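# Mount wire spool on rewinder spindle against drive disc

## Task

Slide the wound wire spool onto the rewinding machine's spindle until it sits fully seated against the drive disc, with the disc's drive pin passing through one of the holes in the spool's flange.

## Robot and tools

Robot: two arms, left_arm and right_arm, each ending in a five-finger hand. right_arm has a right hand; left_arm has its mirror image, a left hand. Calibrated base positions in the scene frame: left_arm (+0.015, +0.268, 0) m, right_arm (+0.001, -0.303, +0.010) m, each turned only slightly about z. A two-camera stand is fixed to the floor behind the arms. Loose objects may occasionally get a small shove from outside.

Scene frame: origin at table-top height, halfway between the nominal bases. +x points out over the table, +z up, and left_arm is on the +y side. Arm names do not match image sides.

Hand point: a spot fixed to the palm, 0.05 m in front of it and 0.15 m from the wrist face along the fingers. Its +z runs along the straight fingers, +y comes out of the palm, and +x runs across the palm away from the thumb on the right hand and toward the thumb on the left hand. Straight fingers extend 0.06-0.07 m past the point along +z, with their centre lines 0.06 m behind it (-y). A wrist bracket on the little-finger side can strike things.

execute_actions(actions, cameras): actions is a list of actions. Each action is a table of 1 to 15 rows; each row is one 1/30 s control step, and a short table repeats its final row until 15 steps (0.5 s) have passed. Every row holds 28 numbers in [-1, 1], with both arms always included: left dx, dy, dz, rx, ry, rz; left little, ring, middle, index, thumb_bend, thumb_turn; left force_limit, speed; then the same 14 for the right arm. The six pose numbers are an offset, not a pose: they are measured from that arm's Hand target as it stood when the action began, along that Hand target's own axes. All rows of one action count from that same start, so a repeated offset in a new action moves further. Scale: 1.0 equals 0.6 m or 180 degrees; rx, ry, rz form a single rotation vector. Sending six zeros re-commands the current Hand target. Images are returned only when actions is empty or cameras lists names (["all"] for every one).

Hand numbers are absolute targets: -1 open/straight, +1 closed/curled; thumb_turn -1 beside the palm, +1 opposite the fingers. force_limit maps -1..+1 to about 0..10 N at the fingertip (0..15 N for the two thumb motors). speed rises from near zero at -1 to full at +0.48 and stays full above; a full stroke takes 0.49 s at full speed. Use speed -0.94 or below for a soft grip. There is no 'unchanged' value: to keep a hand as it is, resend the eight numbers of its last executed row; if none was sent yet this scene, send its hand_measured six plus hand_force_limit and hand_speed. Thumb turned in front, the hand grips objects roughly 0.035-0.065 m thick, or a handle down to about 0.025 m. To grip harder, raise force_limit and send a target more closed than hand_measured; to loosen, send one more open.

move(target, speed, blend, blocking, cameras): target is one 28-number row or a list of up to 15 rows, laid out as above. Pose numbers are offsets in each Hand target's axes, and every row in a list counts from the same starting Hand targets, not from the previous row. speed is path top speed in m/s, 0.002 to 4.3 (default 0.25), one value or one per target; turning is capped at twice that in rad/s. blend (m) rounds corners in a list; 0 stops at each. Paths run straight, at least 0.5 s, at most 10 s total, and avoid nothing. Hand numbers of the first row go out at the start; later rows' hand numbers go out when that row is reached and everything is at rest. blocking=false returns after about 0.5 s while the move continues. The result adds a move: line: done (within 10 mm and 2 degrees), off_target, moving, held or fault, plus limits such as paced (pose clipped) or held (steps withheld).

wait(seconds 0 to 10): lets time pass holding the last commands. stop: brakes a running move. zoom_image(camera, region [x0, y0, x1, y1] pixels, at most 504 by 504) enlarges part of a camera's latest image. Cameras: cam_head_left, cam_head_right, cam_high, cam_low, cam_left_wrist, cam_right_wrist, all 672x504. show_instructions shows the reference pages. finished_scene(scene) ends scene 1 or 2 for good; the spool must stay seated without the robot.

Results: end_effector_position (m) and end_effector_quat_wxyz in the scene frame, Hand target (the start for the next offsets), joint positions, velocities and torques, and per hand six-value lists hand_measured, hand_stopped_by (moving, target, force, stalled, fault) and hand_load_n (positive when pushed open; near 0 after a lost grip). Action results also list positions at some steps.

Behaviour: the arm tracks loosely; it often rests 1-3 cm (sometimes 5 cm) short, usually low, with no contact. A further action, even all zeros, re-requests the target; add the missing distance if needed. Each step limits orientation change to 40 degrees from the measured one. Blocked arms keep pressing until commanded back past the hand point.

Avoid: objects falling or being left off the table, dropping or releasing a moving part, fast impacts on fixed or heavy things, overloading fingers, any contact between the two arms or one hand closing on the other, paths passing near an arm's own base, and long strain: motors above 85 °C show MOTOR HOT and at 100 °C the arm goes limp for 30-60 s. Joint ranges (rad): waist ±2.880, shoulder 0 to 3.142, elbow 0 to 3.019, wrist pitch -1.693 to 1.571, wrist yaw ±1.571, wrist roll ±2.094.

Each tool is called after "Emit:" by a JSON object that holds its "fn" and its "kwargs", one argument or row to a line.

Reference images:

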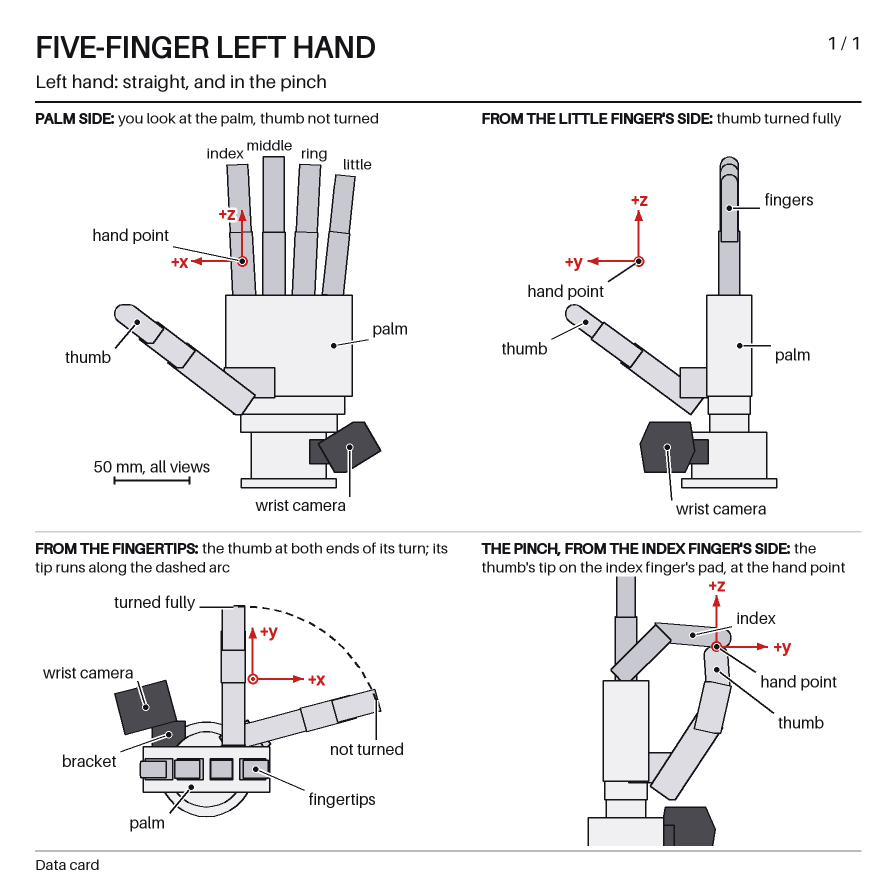

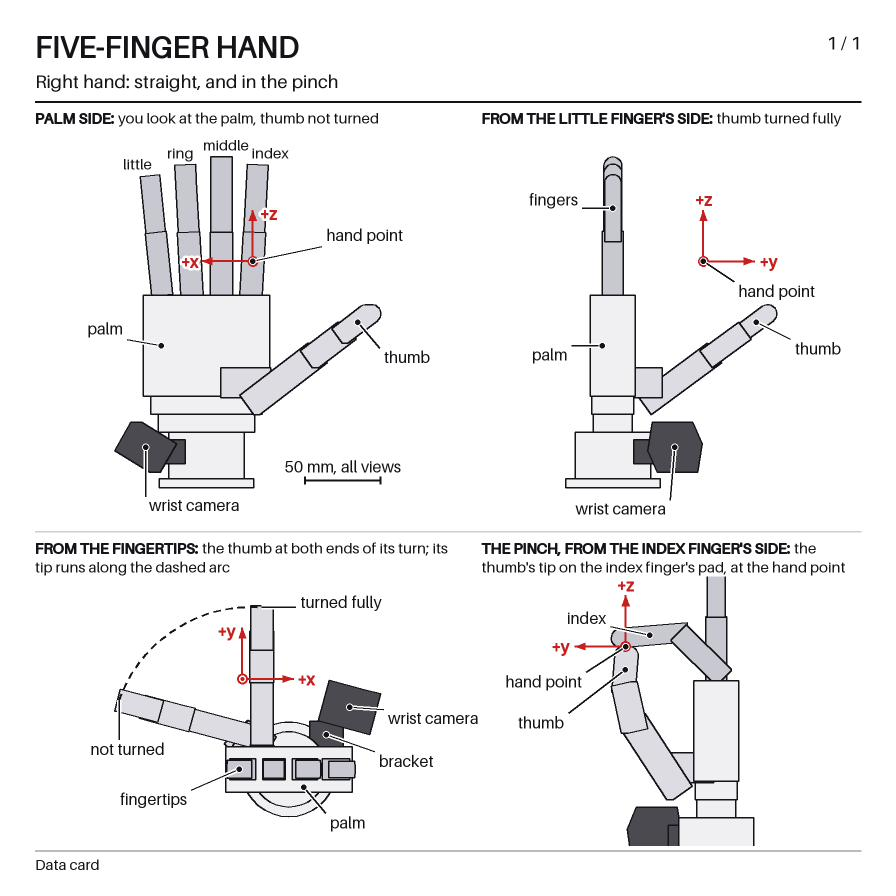

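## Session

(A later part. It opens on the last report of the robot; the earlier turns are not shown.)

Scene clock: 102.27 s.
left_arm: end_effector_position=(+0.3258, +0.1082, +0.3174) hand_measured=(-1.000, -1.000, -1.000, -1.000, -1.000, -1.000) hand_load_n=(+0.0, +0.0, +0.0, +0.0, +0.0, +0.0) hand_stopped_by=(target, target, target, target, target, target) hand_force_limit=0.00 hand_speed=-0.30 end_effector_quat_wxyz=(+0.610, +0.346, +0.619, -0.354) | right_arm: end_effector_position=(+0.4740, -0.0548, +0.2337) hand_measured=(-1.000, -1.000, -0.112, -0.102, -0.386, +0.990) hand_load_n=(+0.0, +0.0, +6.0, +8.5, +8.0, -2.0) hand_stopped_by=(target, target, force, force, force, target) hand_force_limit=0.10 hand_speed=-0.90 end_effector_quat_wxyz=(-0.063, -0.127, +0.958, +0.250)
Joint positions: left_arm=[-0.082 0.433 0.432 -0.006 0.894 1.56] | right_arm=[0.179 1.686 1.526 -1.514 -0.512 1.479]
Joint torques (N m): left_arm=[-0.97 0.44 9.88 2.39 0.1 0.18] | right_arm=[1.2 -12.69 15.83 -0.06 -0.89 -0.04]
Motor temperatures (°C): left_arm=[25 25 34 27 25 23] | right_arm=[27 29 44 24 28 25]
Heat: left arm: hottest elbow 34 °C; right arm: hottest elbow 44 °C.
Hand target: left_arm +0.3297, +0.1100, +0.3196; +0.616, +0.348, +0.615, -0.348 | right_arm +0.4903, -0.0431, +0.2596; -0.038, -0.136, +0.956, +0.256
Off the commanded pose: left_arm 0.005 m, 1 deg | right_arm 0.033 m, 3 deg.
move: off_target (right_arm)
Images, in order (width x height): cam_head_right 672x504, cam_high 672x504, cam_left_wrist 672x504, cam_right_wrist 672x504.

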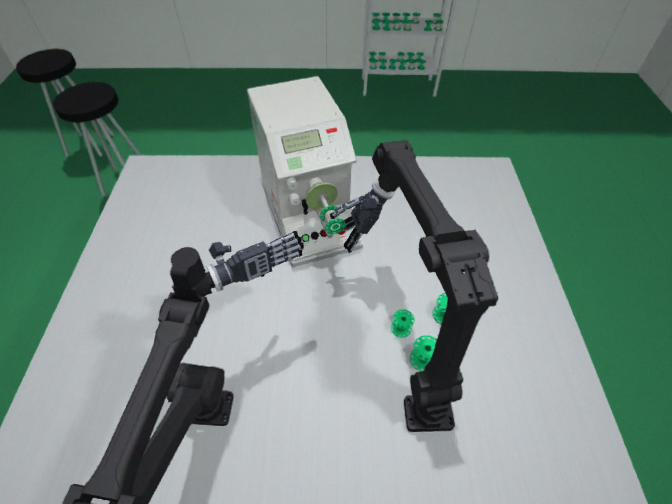

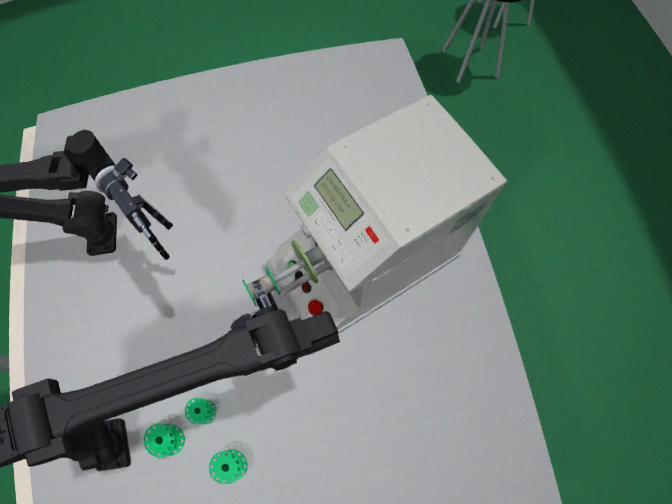

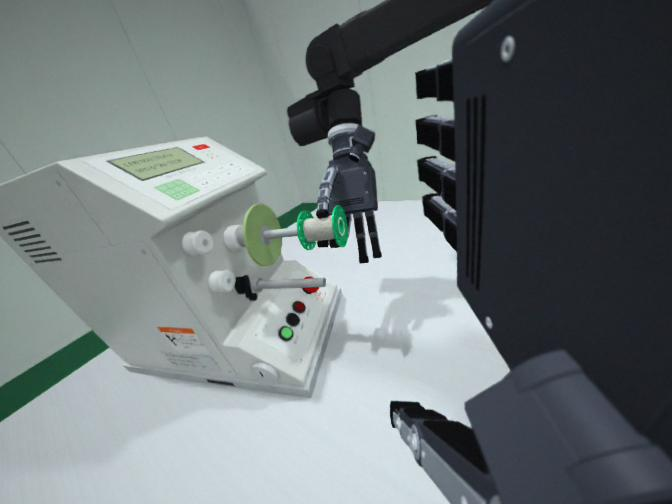

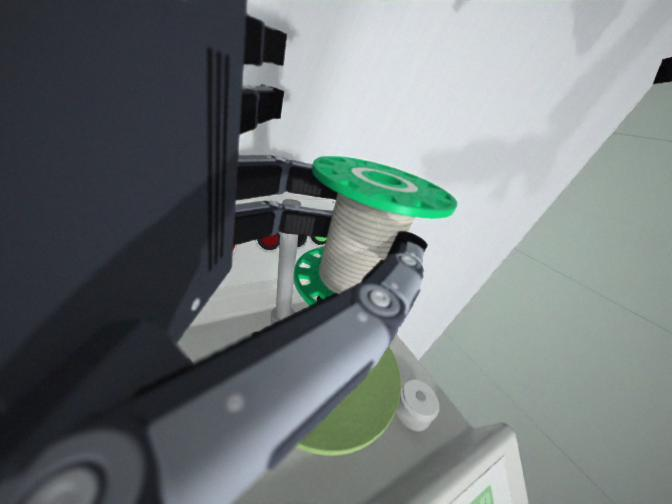

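Emit:
{"fn": "zoom_image", "kwargs": {
  "camera": "cam_head_right",
  "region": [322, 214, 350, 238]
}}

Emit:
{"fn": "zoom_image", "kwargs": {
  "camera": "cam_head_right",
  "region": [304, 180, 340, 222]
}}

Scaled by 18.000 from the camera's 672x504 image, which has a finer 960x720 frame.

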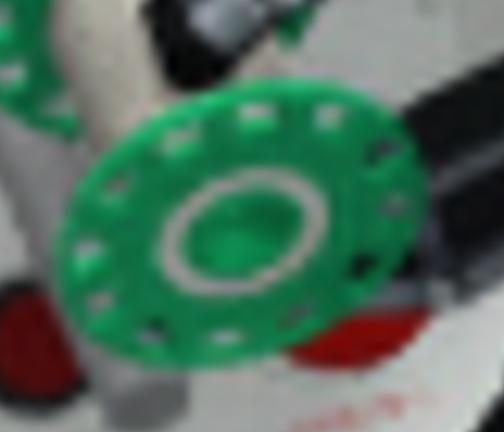

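Scaled by 12.000 from the camera's 672x504 image, which has a finer 960x720 frame.

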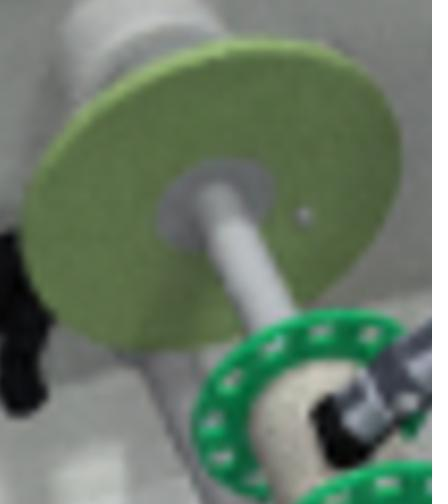

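Emit:
{"fn": "zoom_image", "kwargs": {
  "camera": "cam_left_wrist",
  "region": [240, 200, 290, 270]
}}

Emit:
{"fn": "zoom_image", "kwargs": {
  "camera": "cam_left_wrist",
  "region": [290, 200, 350, 255]
}}

Emit:
{"fn": "zoom_image", "kwargs": {
  "camera": "cam_right_wrist",
  "region": [250, 200, 450, 400]
}}

Scaled by 7.200 from the camera's 672x504 image, which has a finer 960x720 frame.

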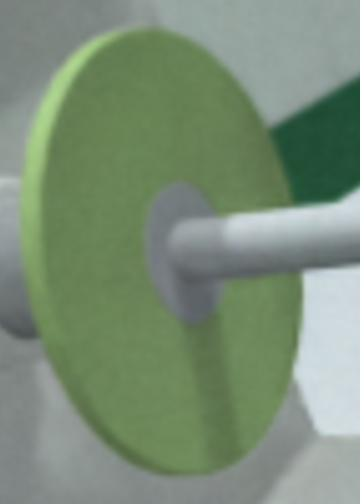

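Scaled by 8.400 from the camera's 672x504 image, which has a finer 960x720 frame.

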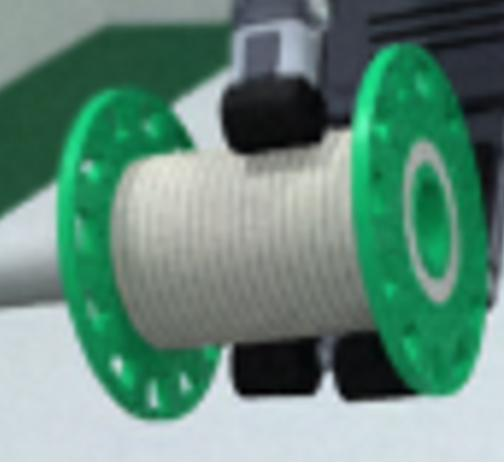

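Scaled by 2.520 from the camera's 672x504 image, which has a finer 960x720 frame.

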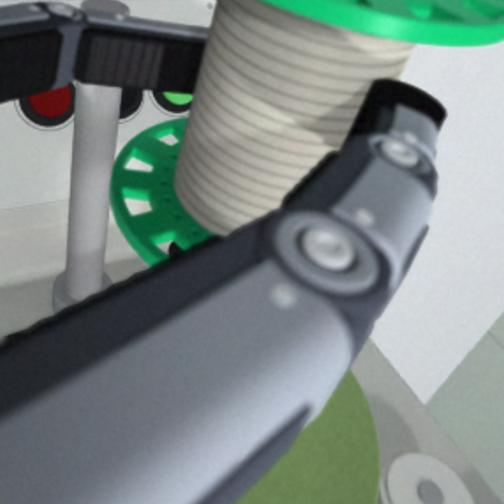

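Emit:
{"fn": "move", "kwargs": {
  "target": [0,0,0,0,0,0,-1,-1,-1,-1,-1,-1,0,-0.3,-0.045,0.0018,0.001,0,0.0047,-0.0082,-1,-1,0.15,0.15,-0.1,0.99,0.1,-0.9],
  "speed": 0.04,
  "cameras": ["cam_left_wrist","cam_high","cam_head_right","cam_right_wrist"]
}}

Emit:
{"fn": "zoom_image", "kwargs": {
  "camera": "cam_left_wrist",
  "region": [240, 180, 400, 300]
}}

Emit:
{"fn": "zoom_image", "kwargs": {
  "camera": "cam_head_right",
  "region": [304, 180, 350, 235]
}}

Emit:
{"fn": "zoom_image", "kwargs": {
  "camera": "cam_high",
  "region": [180, 230, 340, 370]
}}

Scene clock: 115.63 s.
left_arm: end_effector_position=(+0.3258, +0.1082, +0.3174) hand_measured=(-1.000, -1.000, -1.000, -1.000, -1.000, -1.000) hand_load_n=(+0.0, +0.0, +0.0, +0.0, +0.0, +0.0) hand_stopped_by=(target, target, target, target, target, target) hand_force_limit=0.00 hand_speed=-0.30 end_effector_quat_wxyz=(+0.610, +0.346, +0.619, -0.354) | right_arm: end_effector_position=(+0.4978, -0.0461, +0.2333) hand_measured=(-1.000, -1.000, -0.112, -0.102, -0.386, +0.990) hand_load_n=(+0.0, +0.0, +8.0, +3.5, +6.0, -1.5) hand_stopped_by=(target, target, force, force, force, target) hand_force_limit=0.10 hand_speed=-0.90 end_effector_quat_wxyz=(-0.071, -0.139, +0.956, +0.249)
Joint positions: left_arm=[-0.082 0.433 0.432 -0.006 0.894 1.56] | right_arm=[0.185 1.77 1.637 -1.561 -0.511 1.454]
Joint torques (N m): left_arm=[-0.91 0.44 9.85 2.37 0.09 0.18] | right_arm=[1.08 -13.27 16.18 -0.01 -0.89 -0.07]
Heat: left arm: hottest elbow 35 °C; right arm: hottest elbow 48 °C.
Hand target: left_arm +0.3297, +0.1100, +0.3196; +0.616, +0.348, +0.615, -0.348 | right_arm +0.5158, -0.0343, +0.2595; -0.042, -0.151, +0.954, +0.255
Off the commanded pose: left_arm 0.005 m, 1 deg | right_arm 0.034 m, 4 deg.
move: off_target (right_arm)
Images, in order (width x height): cam_head_right 672x504, cam_high 672x504, cam_left_wrist 672x504, cam_right_wrist 672x504.

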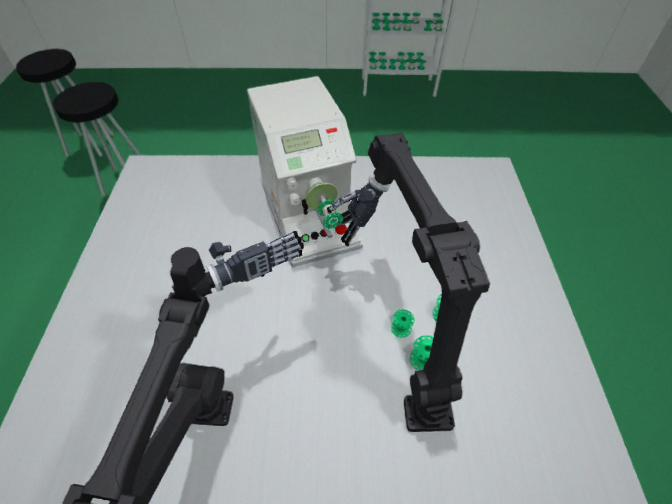

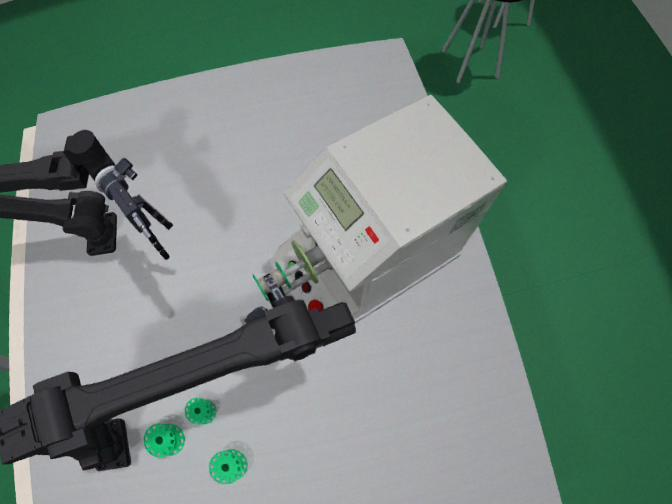

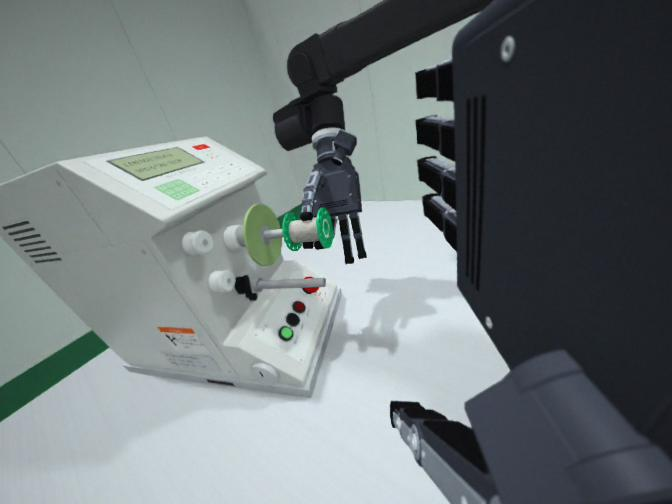

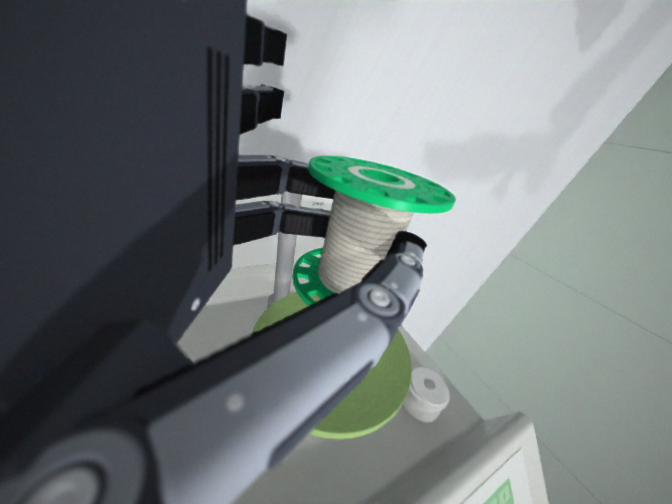

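Scaled by 3.150 from the camera's 672x504 image, which has a finer 960x720 frame.

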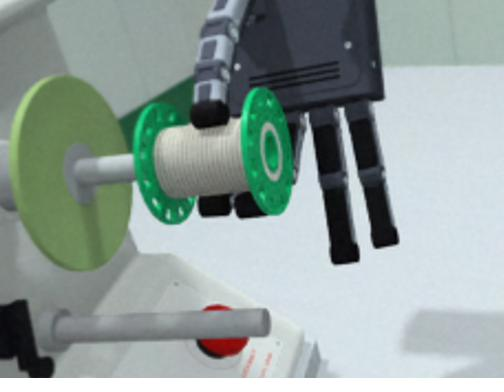

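Scaled by 9.164 from the camera's 672x504 image, which has a finer 960x720 frame.

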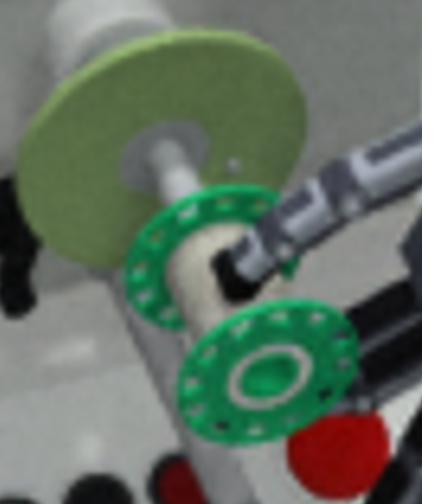

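Scaled by 3.150 from the camera's 672x504 image, which has a finer 960x720 frame.

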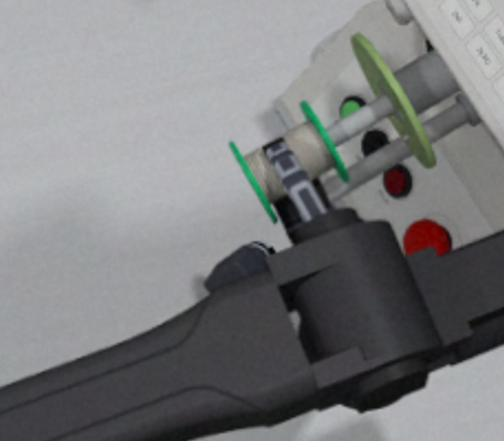

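Emit:
{"fn": "zoom_image", "kwargs": {
  "camera": "cam_head_right",
  "region": [320, 208, 348, 232]
}}

Emit:
{"fn": "zoom_image", "kwargs": {
  "camera": "cam_head_right",
  "region": [303, 180, 343, 220]
}}

Emit:
{"fn": "zoom_image", "kwargs": {
  "camera": "cam_head_left",
  "region": [300, 180, 350, 235]
}}

Emit:
{"fn": "zoom_image", "kwargs": {
  "camera": "cam_left_wrist",
  "region": [280, 205, 340, 255]
}}

Scaled by 18.000 from the camera's 672x504 image, which has a finer 960x720 frame.

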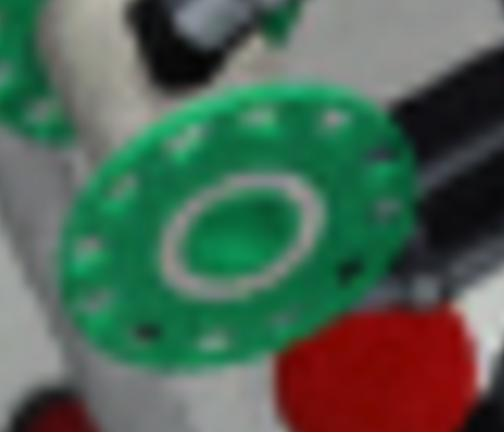

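Scaled by 12.600 from the camera's 672x504 image, which has a finer 960x720 frame.

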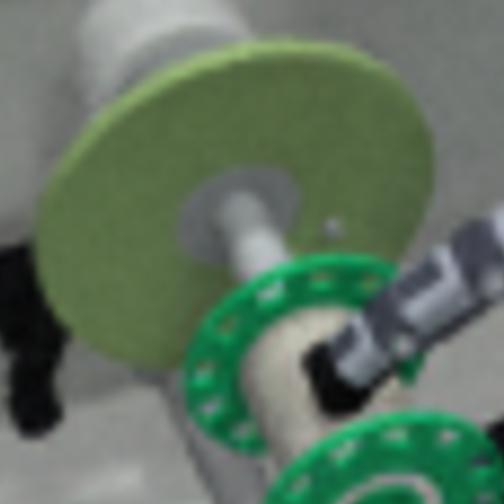

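This scene's latest camera images include none from cam_head_left. They are from: cam_head_right, cam_high, cam_left_wrist, cam_right_wrist. cam_head_left's image comes with the result of a call that names it in "cameras".

Scaled by 8.400 from the camera's 672x504 image, which has a finer 960x720 frame.

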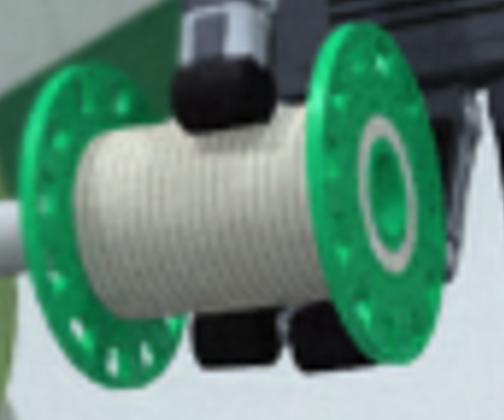

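Emit:
{"fn": "move", "kwargs": {
  "target": [0,0,0,0,0,0,-1,-1,-1,-1,-1,-1,0,-0.3,-0.0134,0.0047,-0.0012,0,0,0,-1,-1,0.15,0.15,-0.1,0.99,0.1,-0.9],
  "speed": 0.04,
  "cameras": ["cam_left_wrist","cam_high","cam_head_right"]
}}

Emit:
{"fn": "zoom_image", "kwargs": {
  "camera": "cam_left_wrist",
  "region": [240, 120, 400, 300]
}}

Scene clock: 119.03 s.
left_arm: end_effector_position=(+0.3258, +0.1082, +0.3174) hand_measured=(-1.000, -1.000, -1.000, -1.000, -1.000, -1.000) hand_load_n=(+0.0, +0.0, +0.0, +0.0, +0.0, +0.0) hand_stopped_by=(target, target, target, target, target, target) hand_force_limit=0.00 hand_speed=-0.30 end_effector_quat_wxyz=(+0.610, +0.346, +0.619, -0.354) | right_arm: end_effector_position=(+0.5043, -0.0434, +0.2333) hand_measured=(-1.000, -1.000, -0.112, -0.102, -0.386, +0.990) hand_load_n=(+0.0, +0.0, +9.0, +3.0, +6.0, -2.5) hand_stopped_by=(target, target, force, force, force, target) hand_force_limit=0.10 hand_speed=-0.90 end_effector_quat_wxyz=(-0.073, -0.141, +0.956, +0.248)
Joint positions: left_arm=[-0.082 0.433 0.432 -0.006 0.894 1.56] | right_arm=[0.188 1.791 1.666 -1.573 -0.509 1.453]
Joint torques (N m): left_arm=[-0.97 0.44 9.87 2.41 0.08 0.18] | right_arm=[1.32 -13.57 16.4 0.14 -0.98 -0.02]
Heat: left arm: hottest elbow 35 °C; right arm: hottest elbow 47 °C.
Hand target: left_arm +0.3297, +0.1100, +0.3196; +0.616, +0.348, +0.615, -0.348 | right_arm +0.5228, -0.0297, +0.2614; -0.042, -0.151, +0.954, +0.255
Off the commanded pose: left_arm 0.005 m, 1 deg | right_arm 0.036 m, 4 deg.
move: off_target (right_arm)
Images, in order (width x height): cam_head_right 672x504, cam_high 672x504, cam_left_wrist 672x504.

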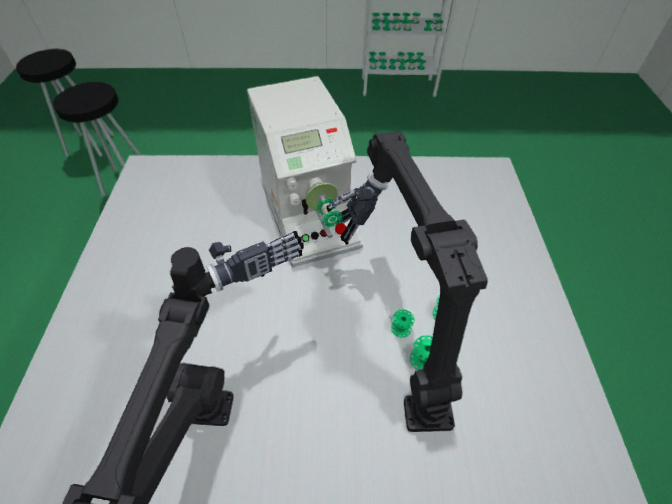

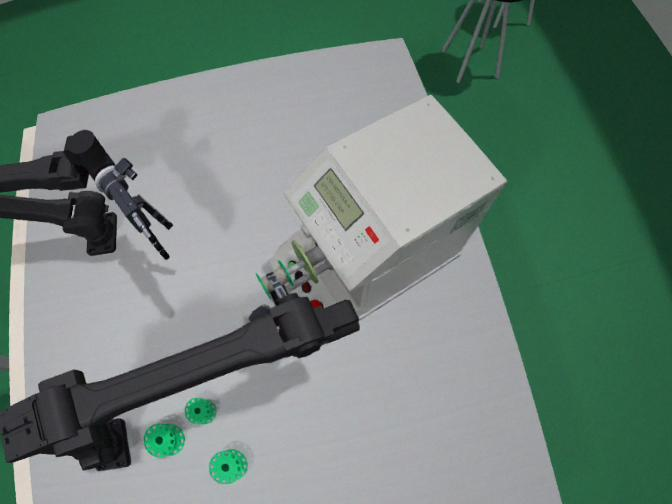

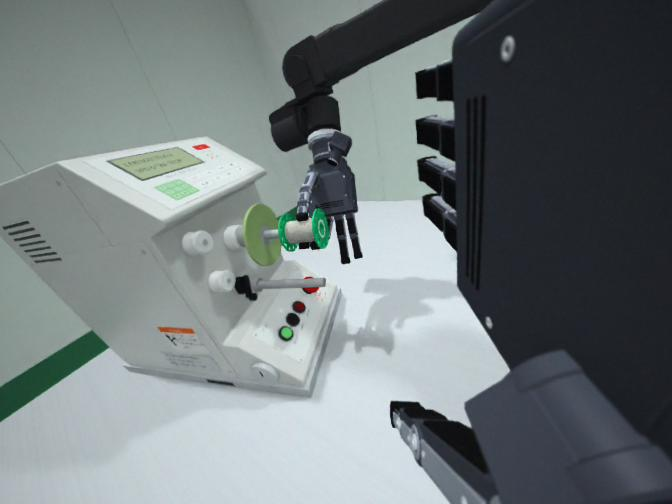

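Scaled by 2.800 from the camera's 672x504 image, which has a finer 960x720 frame.

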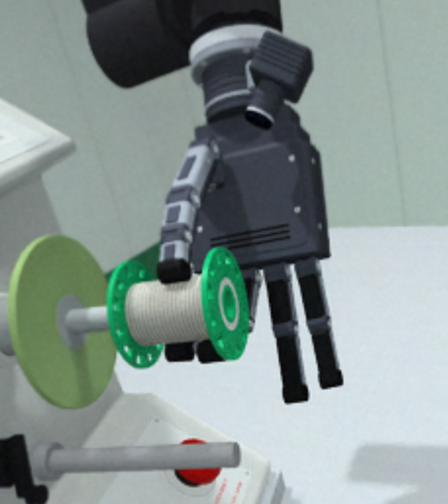

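Emit:
{"fn": "move", "kwargs": {
  "target": [0,0,0,0,0,0,-1,-1,-1,-1,-1,-1,0,-0.3,0,0,0,0.0806,0,0,-1,-1,0.15,0.15,-0.1,0.99,0.1,-0.9],
  "speed": 0.06,
  "cameras": ["cam_left_wrist","cam_high","cam_head_right"]
}}

Emit:
{"fn": "zoom_image", "kwargs": {
  "camera": "cam_left_wrist",
  "region": [240, 120, 400, 300]
}}

Emit:
{"fn": "zoom_image", "kwargs": {
  "camera": "cam_head_right",
  "region": [318, 205, 346, 229]
}}

Scene clock: 123.33 s.
left_arm: end_effector_position=(+0.3258, +0.1082, +0.3174) hand_measured=(-1.000, -1.000, -1.000, -1.000, -1.000, -1.000) hand_load_n=(+0.0, +0.0, +0.0, +0.0, +0.0, +0.0) hand_stopped_by=(target, target, target, target, target, target) hand_force_limit=0.00 hand_speed=-0.30 end_effector_quat_wxyz=(+0.610, +0.346, +0.619, -0.354) | right_arm: end_effector_position=(+0.5126, -0.0400, +0.2339) hand_measured=(-1.000, -1.000, -0.112, -0.102, -0.386, +0.990) hand_load_n=(+0.0, +0.0, +7.5, +2.5, +6.0, -0.5) hand_stopped_by=(target, target, force, force, force, target) hand_force_limit=0.10 hand_speed=-0.90 end_effector_quat_wxyz=(-0.050, -0.152, +0.978, +0.130)
Joint positions: left_arm=[-0.082 0.433 0.432 -0.006 0.894 1.56] | right_arm=[0.26 1.792 1.753 -1.6 -0.272 1.533]
Joint torques (N m): left_arm=[-1.03 0.44 9.87 2.36 0.08 0.18] | right_arm=[0.85 -14.62 14.76 0.05 -0.24 0.01]
Heat: left arm: hottest elbow 35 °C; right arm: hottest elbow 48 °C.
Hand target: left_arm +0.3297, +0.1100, +0.3196; +0.616, +0.348, +0.615, -0.348 | right_arm +0.5228, -0.0298, +0.2614; -0.023, -0.155, +0.979, +0.133
Off the commanded pose: left_arm 0.005 m, 1 deg | right_arm 0.031 m, 3 deg.
move: off_target (right_arm)
Images, in order (width x height): cam_head_right 672x504, cam_high 672x504, cam_left_wrist 672x504.

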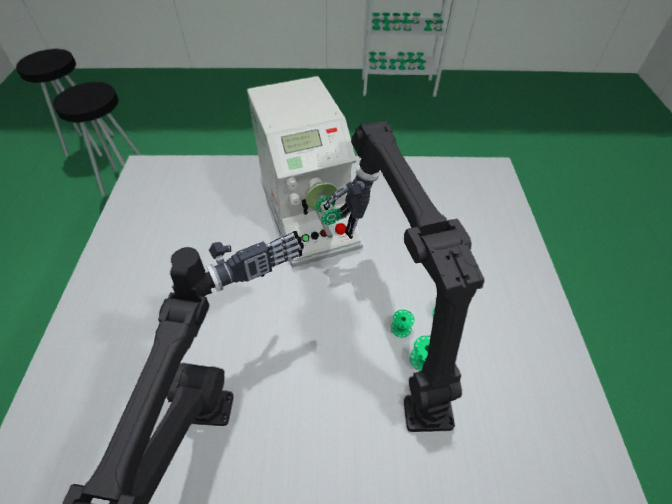

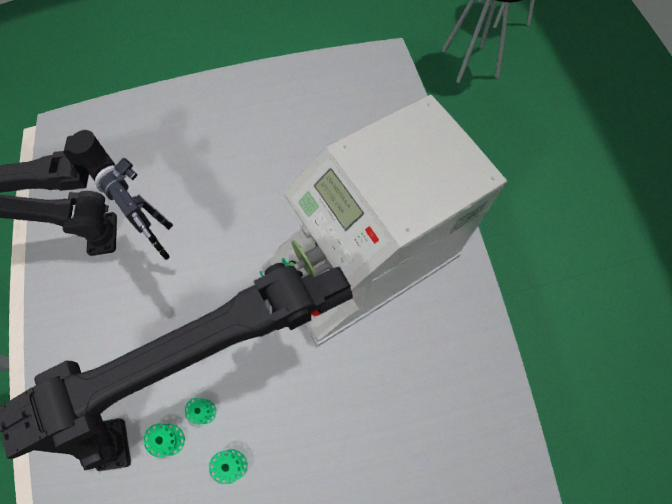

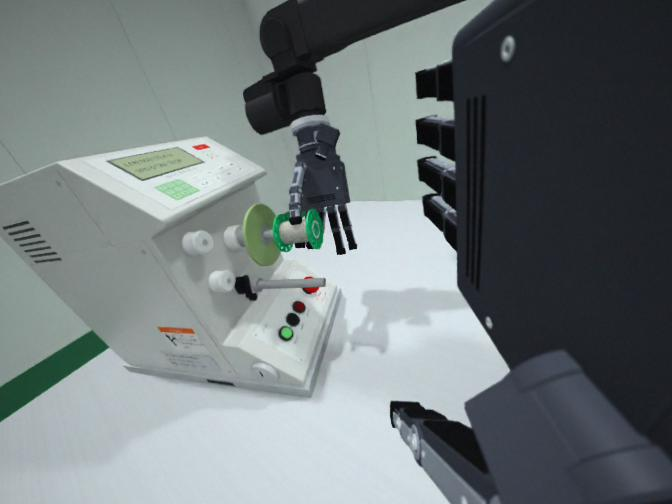

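Scaled by 2.800 from the camera's 672x504 image, which has a finer 960x720 frame.

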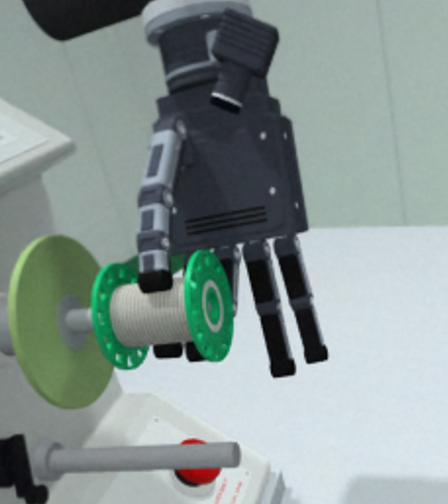

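Scaled by 18.000 from the camera's 672x504 image, which has a finer 960x720 frame.

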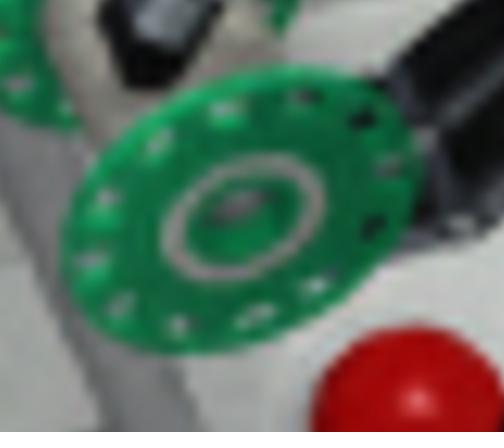

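Emit:
{"fn": "move", "kwargs": {
  "target": [0,0,0,0,0,0,-1,-1,-1,-1,-1,-1,0,-0.3,0,0,0,0,0,0,-1,-1,-0.4,-0.4,-0.65,0.99,0.1,-0.6],
  "speed": 0.06,
  "cameras": ["cam_left_wrist","cam_right_wrist","cam_head_right"]
}}

Emit:
{"fn": "zoom_image", "kwargs": {
  "camera": "cam_left_wrist",
  "region": [240, 120, 400, 300]
}}

Emit:
{"fn": "zoom_image", "kwargs": {
  "camera": "cam_head_right",
  "region": [318, 205, 346, 229]
}}

Scene clock: 125.00 s.
left_arm: end_effector_position=(+0.3258, +0.1082, +0.3174) hand_measured=(-1.000, -1.000, -1.000, -1.000, -1.000, -1.000) hand_load_n=(+0.0, +0.0, +0.0, +0.0, +0.0, +0.0) hand_stopped_by=(target, target, target, target, target, target) hand_force_limit=0.00 hand_speed=-0.30 end_effector_quat_wxyz=(+0.610, +0.346, +0.619, -0.354) | right_arm: end_effector_position=(+0.5135, -0.0390, +0.2352) hand_measured=(-1.000, -1.000, -0.400, -0.400, -0.650, +0.990) hand_load_n=(+0.0, +0.0, +0.0, +0.0, +0.0, +0.0) hand_stopped_by=(target, target, target, target, target, target) hand_force_limit=0.10 hand_speed=-0.60 end_effector_quat_wxyz=(-0.049, -0.150, +0.979, +0.131)
Joint positions: left_arm=[-0.082 0.433 0.432 -0.006 0.894 1.56] | right_arm=[0.262 1.792 1.756 -1.6 -0.272 1.539]
Joint torques (N m): left_arm=[-1.03 0.38 9.87 2.37 0.09 0.16] | right_arm=[1.14 -14.56 14.63 -0.02 -0.19 -0.03]
Heat: left arm: hottest elbow 35 °C; right arm: hottest elbow 48 °C.
Hand target: left_arm +0.3297, +0.1100, +0.3196; +0.616, +0.348, +0.615, -0.348 | right_arm +0.5228, -0.0297, +0.2615; -0.023, -0.155, +0.979, +0.133
Off the commanded pose: left_arm 0.005 m, 1 deg | right_arm 0.029 m, 3 deg.
move: off_target (right_arm)
Images, in order (width x height): cam_head_right 672x504, cam_left_wrist 672x504, cam_right_wrist 672x504.

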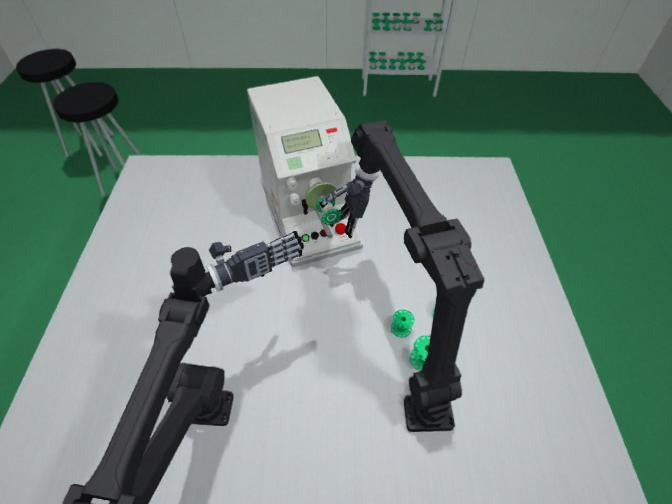

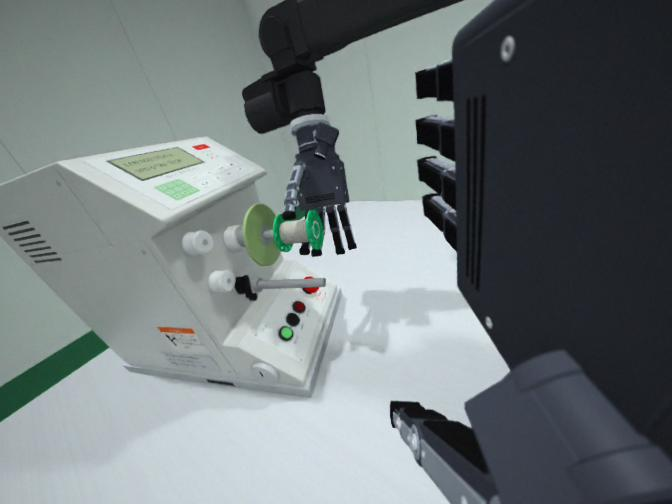

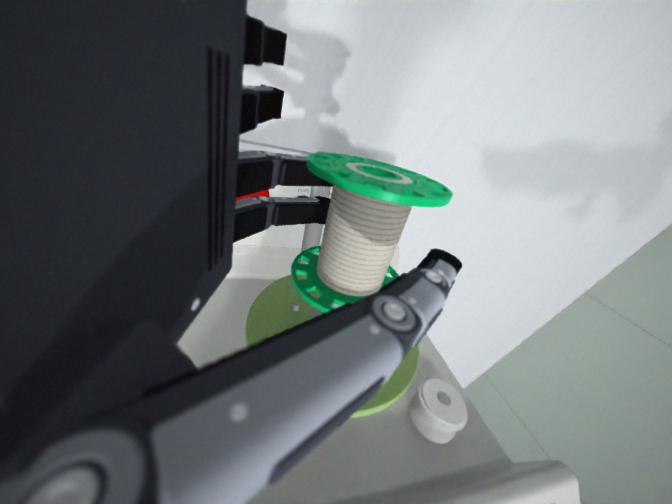

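Scaled by 2.800 from the camera's 672x504 image, which has a finer 960x720 frame.

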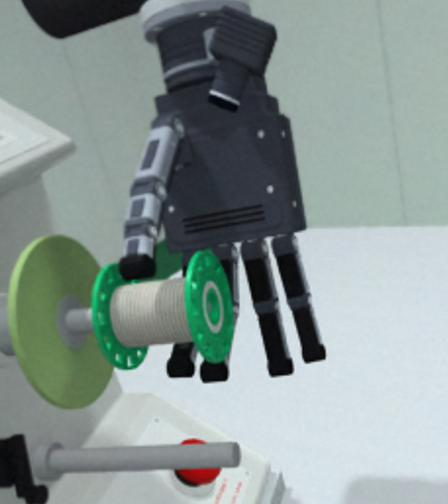

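Scaled by 18.000 from the camera's 672x504 image, which has a finer 960x720 frame.

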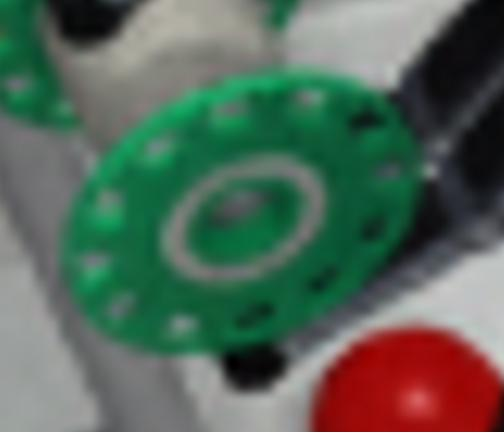

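Emit:
{"fn": "zoom_image", "kwargs": {
  "camera": "cam_right_wrist",
  "region": [270, 220, 430, 340]
}}

Scaled by 3.150 from the camera's 672x504 image, which has a finer 960x720 frame.

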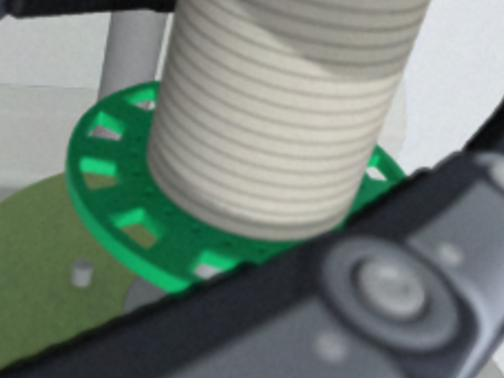

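Emit:
{"fn": "zoom_image", "kwargs": {
  "camera": "cam_right_wrist",
  "region": [230, 120, 480, 430]
}}

Scaled by 1.626 from the camera's 672x504 image, which has a finer 960x720 frame.

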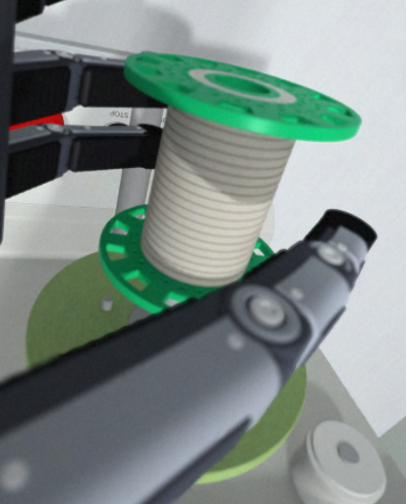

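Emit:
{"fn": "move", "kwargs": {
  "target": [0,0,0,0,0,0,-1,-1,-1,-1,-1,-1,0,-0.3,0,0,0,-0.0806,0,0,-1,-1,-0.4,-0.4,-0.65,0.99,0.1,-0.6],
  "speed": 0.06,
  "cameras": ["cam_left_wrist","cam_right_wrist","cam_head_right"]
}}

Emit:
{"fn": "zoom_image", "kwargs": {
  "camera": "cam_left_wrist",
  "region": [240, 120, 400, 300]
}}

Emit:
{"fn": "zoom_image", "kwargs": {
  "camera": "cam_head_right",
  "region": [318, 205, 346, 229]
}}

Emit:
{"fn": "zoom_image", "kwargs": {
  "camera": "cam_right_wrist",
  "region": [230, 120, 480, 430]
}}

Scene clock: 129.37 s.
left_arm: end_effector_position=(+0.3258, +0.1082, +0.3174) hand_measured=(-1.000, -1.000, -1.000, -1.000, -1.000, -1.000) hand_load_n=(+0.0, +0.0, +0.0, +0.0, +0.0, +0.0) hand_stopped_by=(target, target, target, target, target, target) hand_force_limit=0.00 hand_speed=-0.30 end_effector_quat_wxyz=(+0.610, +0.346, +0.619, -0.354) | right_arm: end_effector_position=(+0.5169, -0.0299, +0.2512) hand_measured=(-1.000, -1.000, -0.400, -0.400, -0.650, +0.990) hand_load_n=(+0.0, +0.0, +4.0, +0.0, +0.0, +0.0) hand_stopped_by=(target, target, target, target, target, target) hand_force_limit=0.10 hand_speed=-0.60 end_effector_quat_wxyz=(-0.056, -0.146, +0.957, +0.245)
Joint positions: left_arm=[-0.082 0.433 0.432 -0.006 0.894 1.56] | right_arm=[0.21 1.806 1.738 -1.584 -0.501 1.476]
Joint torques (N m): left_arm=[-1.03 0.44 9.85 2.43 0.08 0.18] | right_arm=[-0.21 -14.33 10.97 0.55 -1.24 -0.29]
Heat: left arm: hottest elbow 35 °C; right arm: hottest elbow 47 °C.
Hand target: left_arm +0.3297, +0.1100, +0.3196; +0.616, +0.348, +0.615, -0.348 | right_arm +0.5228, -0.0299, +0.2614; -0.042, -0.151, +0.954, +0.255
Off the commanded pose: left_arm 0.005 m, 1 deg | right_arm 0.012 m, 2 deg.
move: off_target (right_arm)
Images, in order (width x height): cam_head_right 672x504, cam_left_wrist 672x504, cam_right_wrist 672x504.

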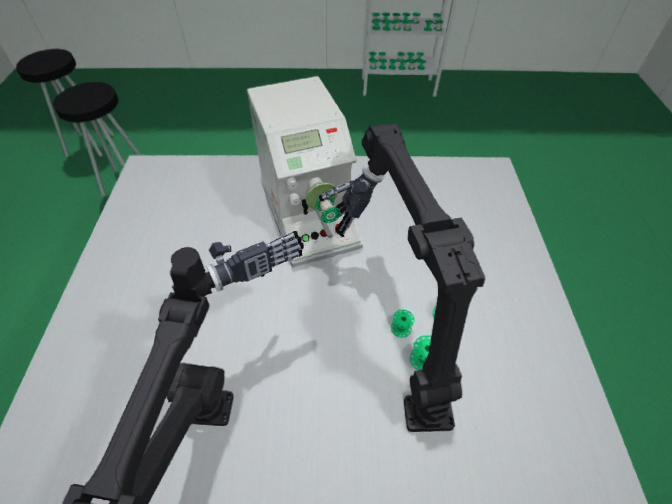

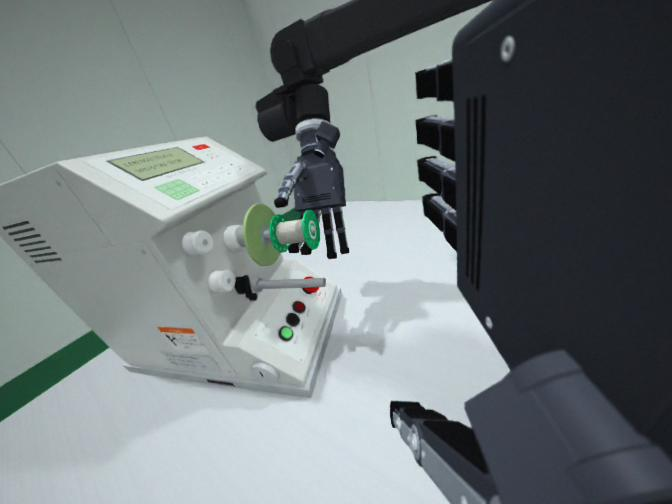

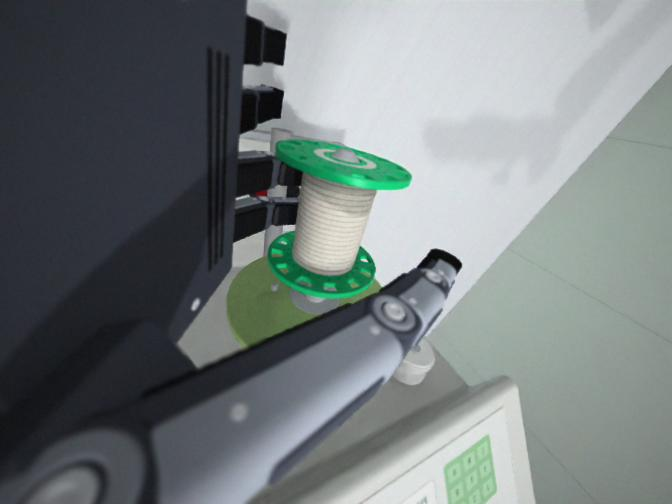

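Scaled by 2.800 from the camera's 672x504 image, which has a finer 960x720 frame.

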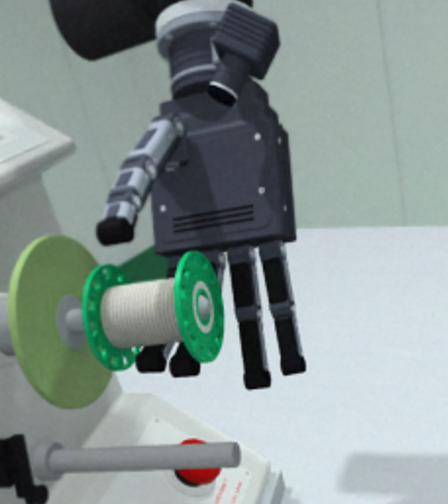

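Scaled by 18.000 from the camera's 672x504 image, which has a finer 960x720 frame.

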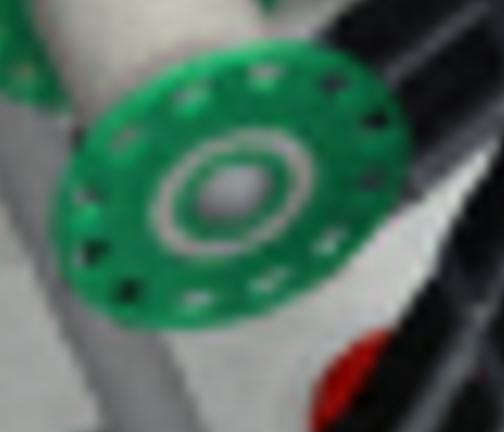

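Scaled by 1.626 from the camera's 672x504 image, which has a finer 960x720 frame.

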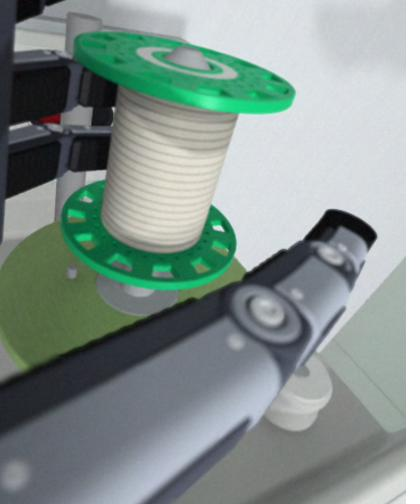

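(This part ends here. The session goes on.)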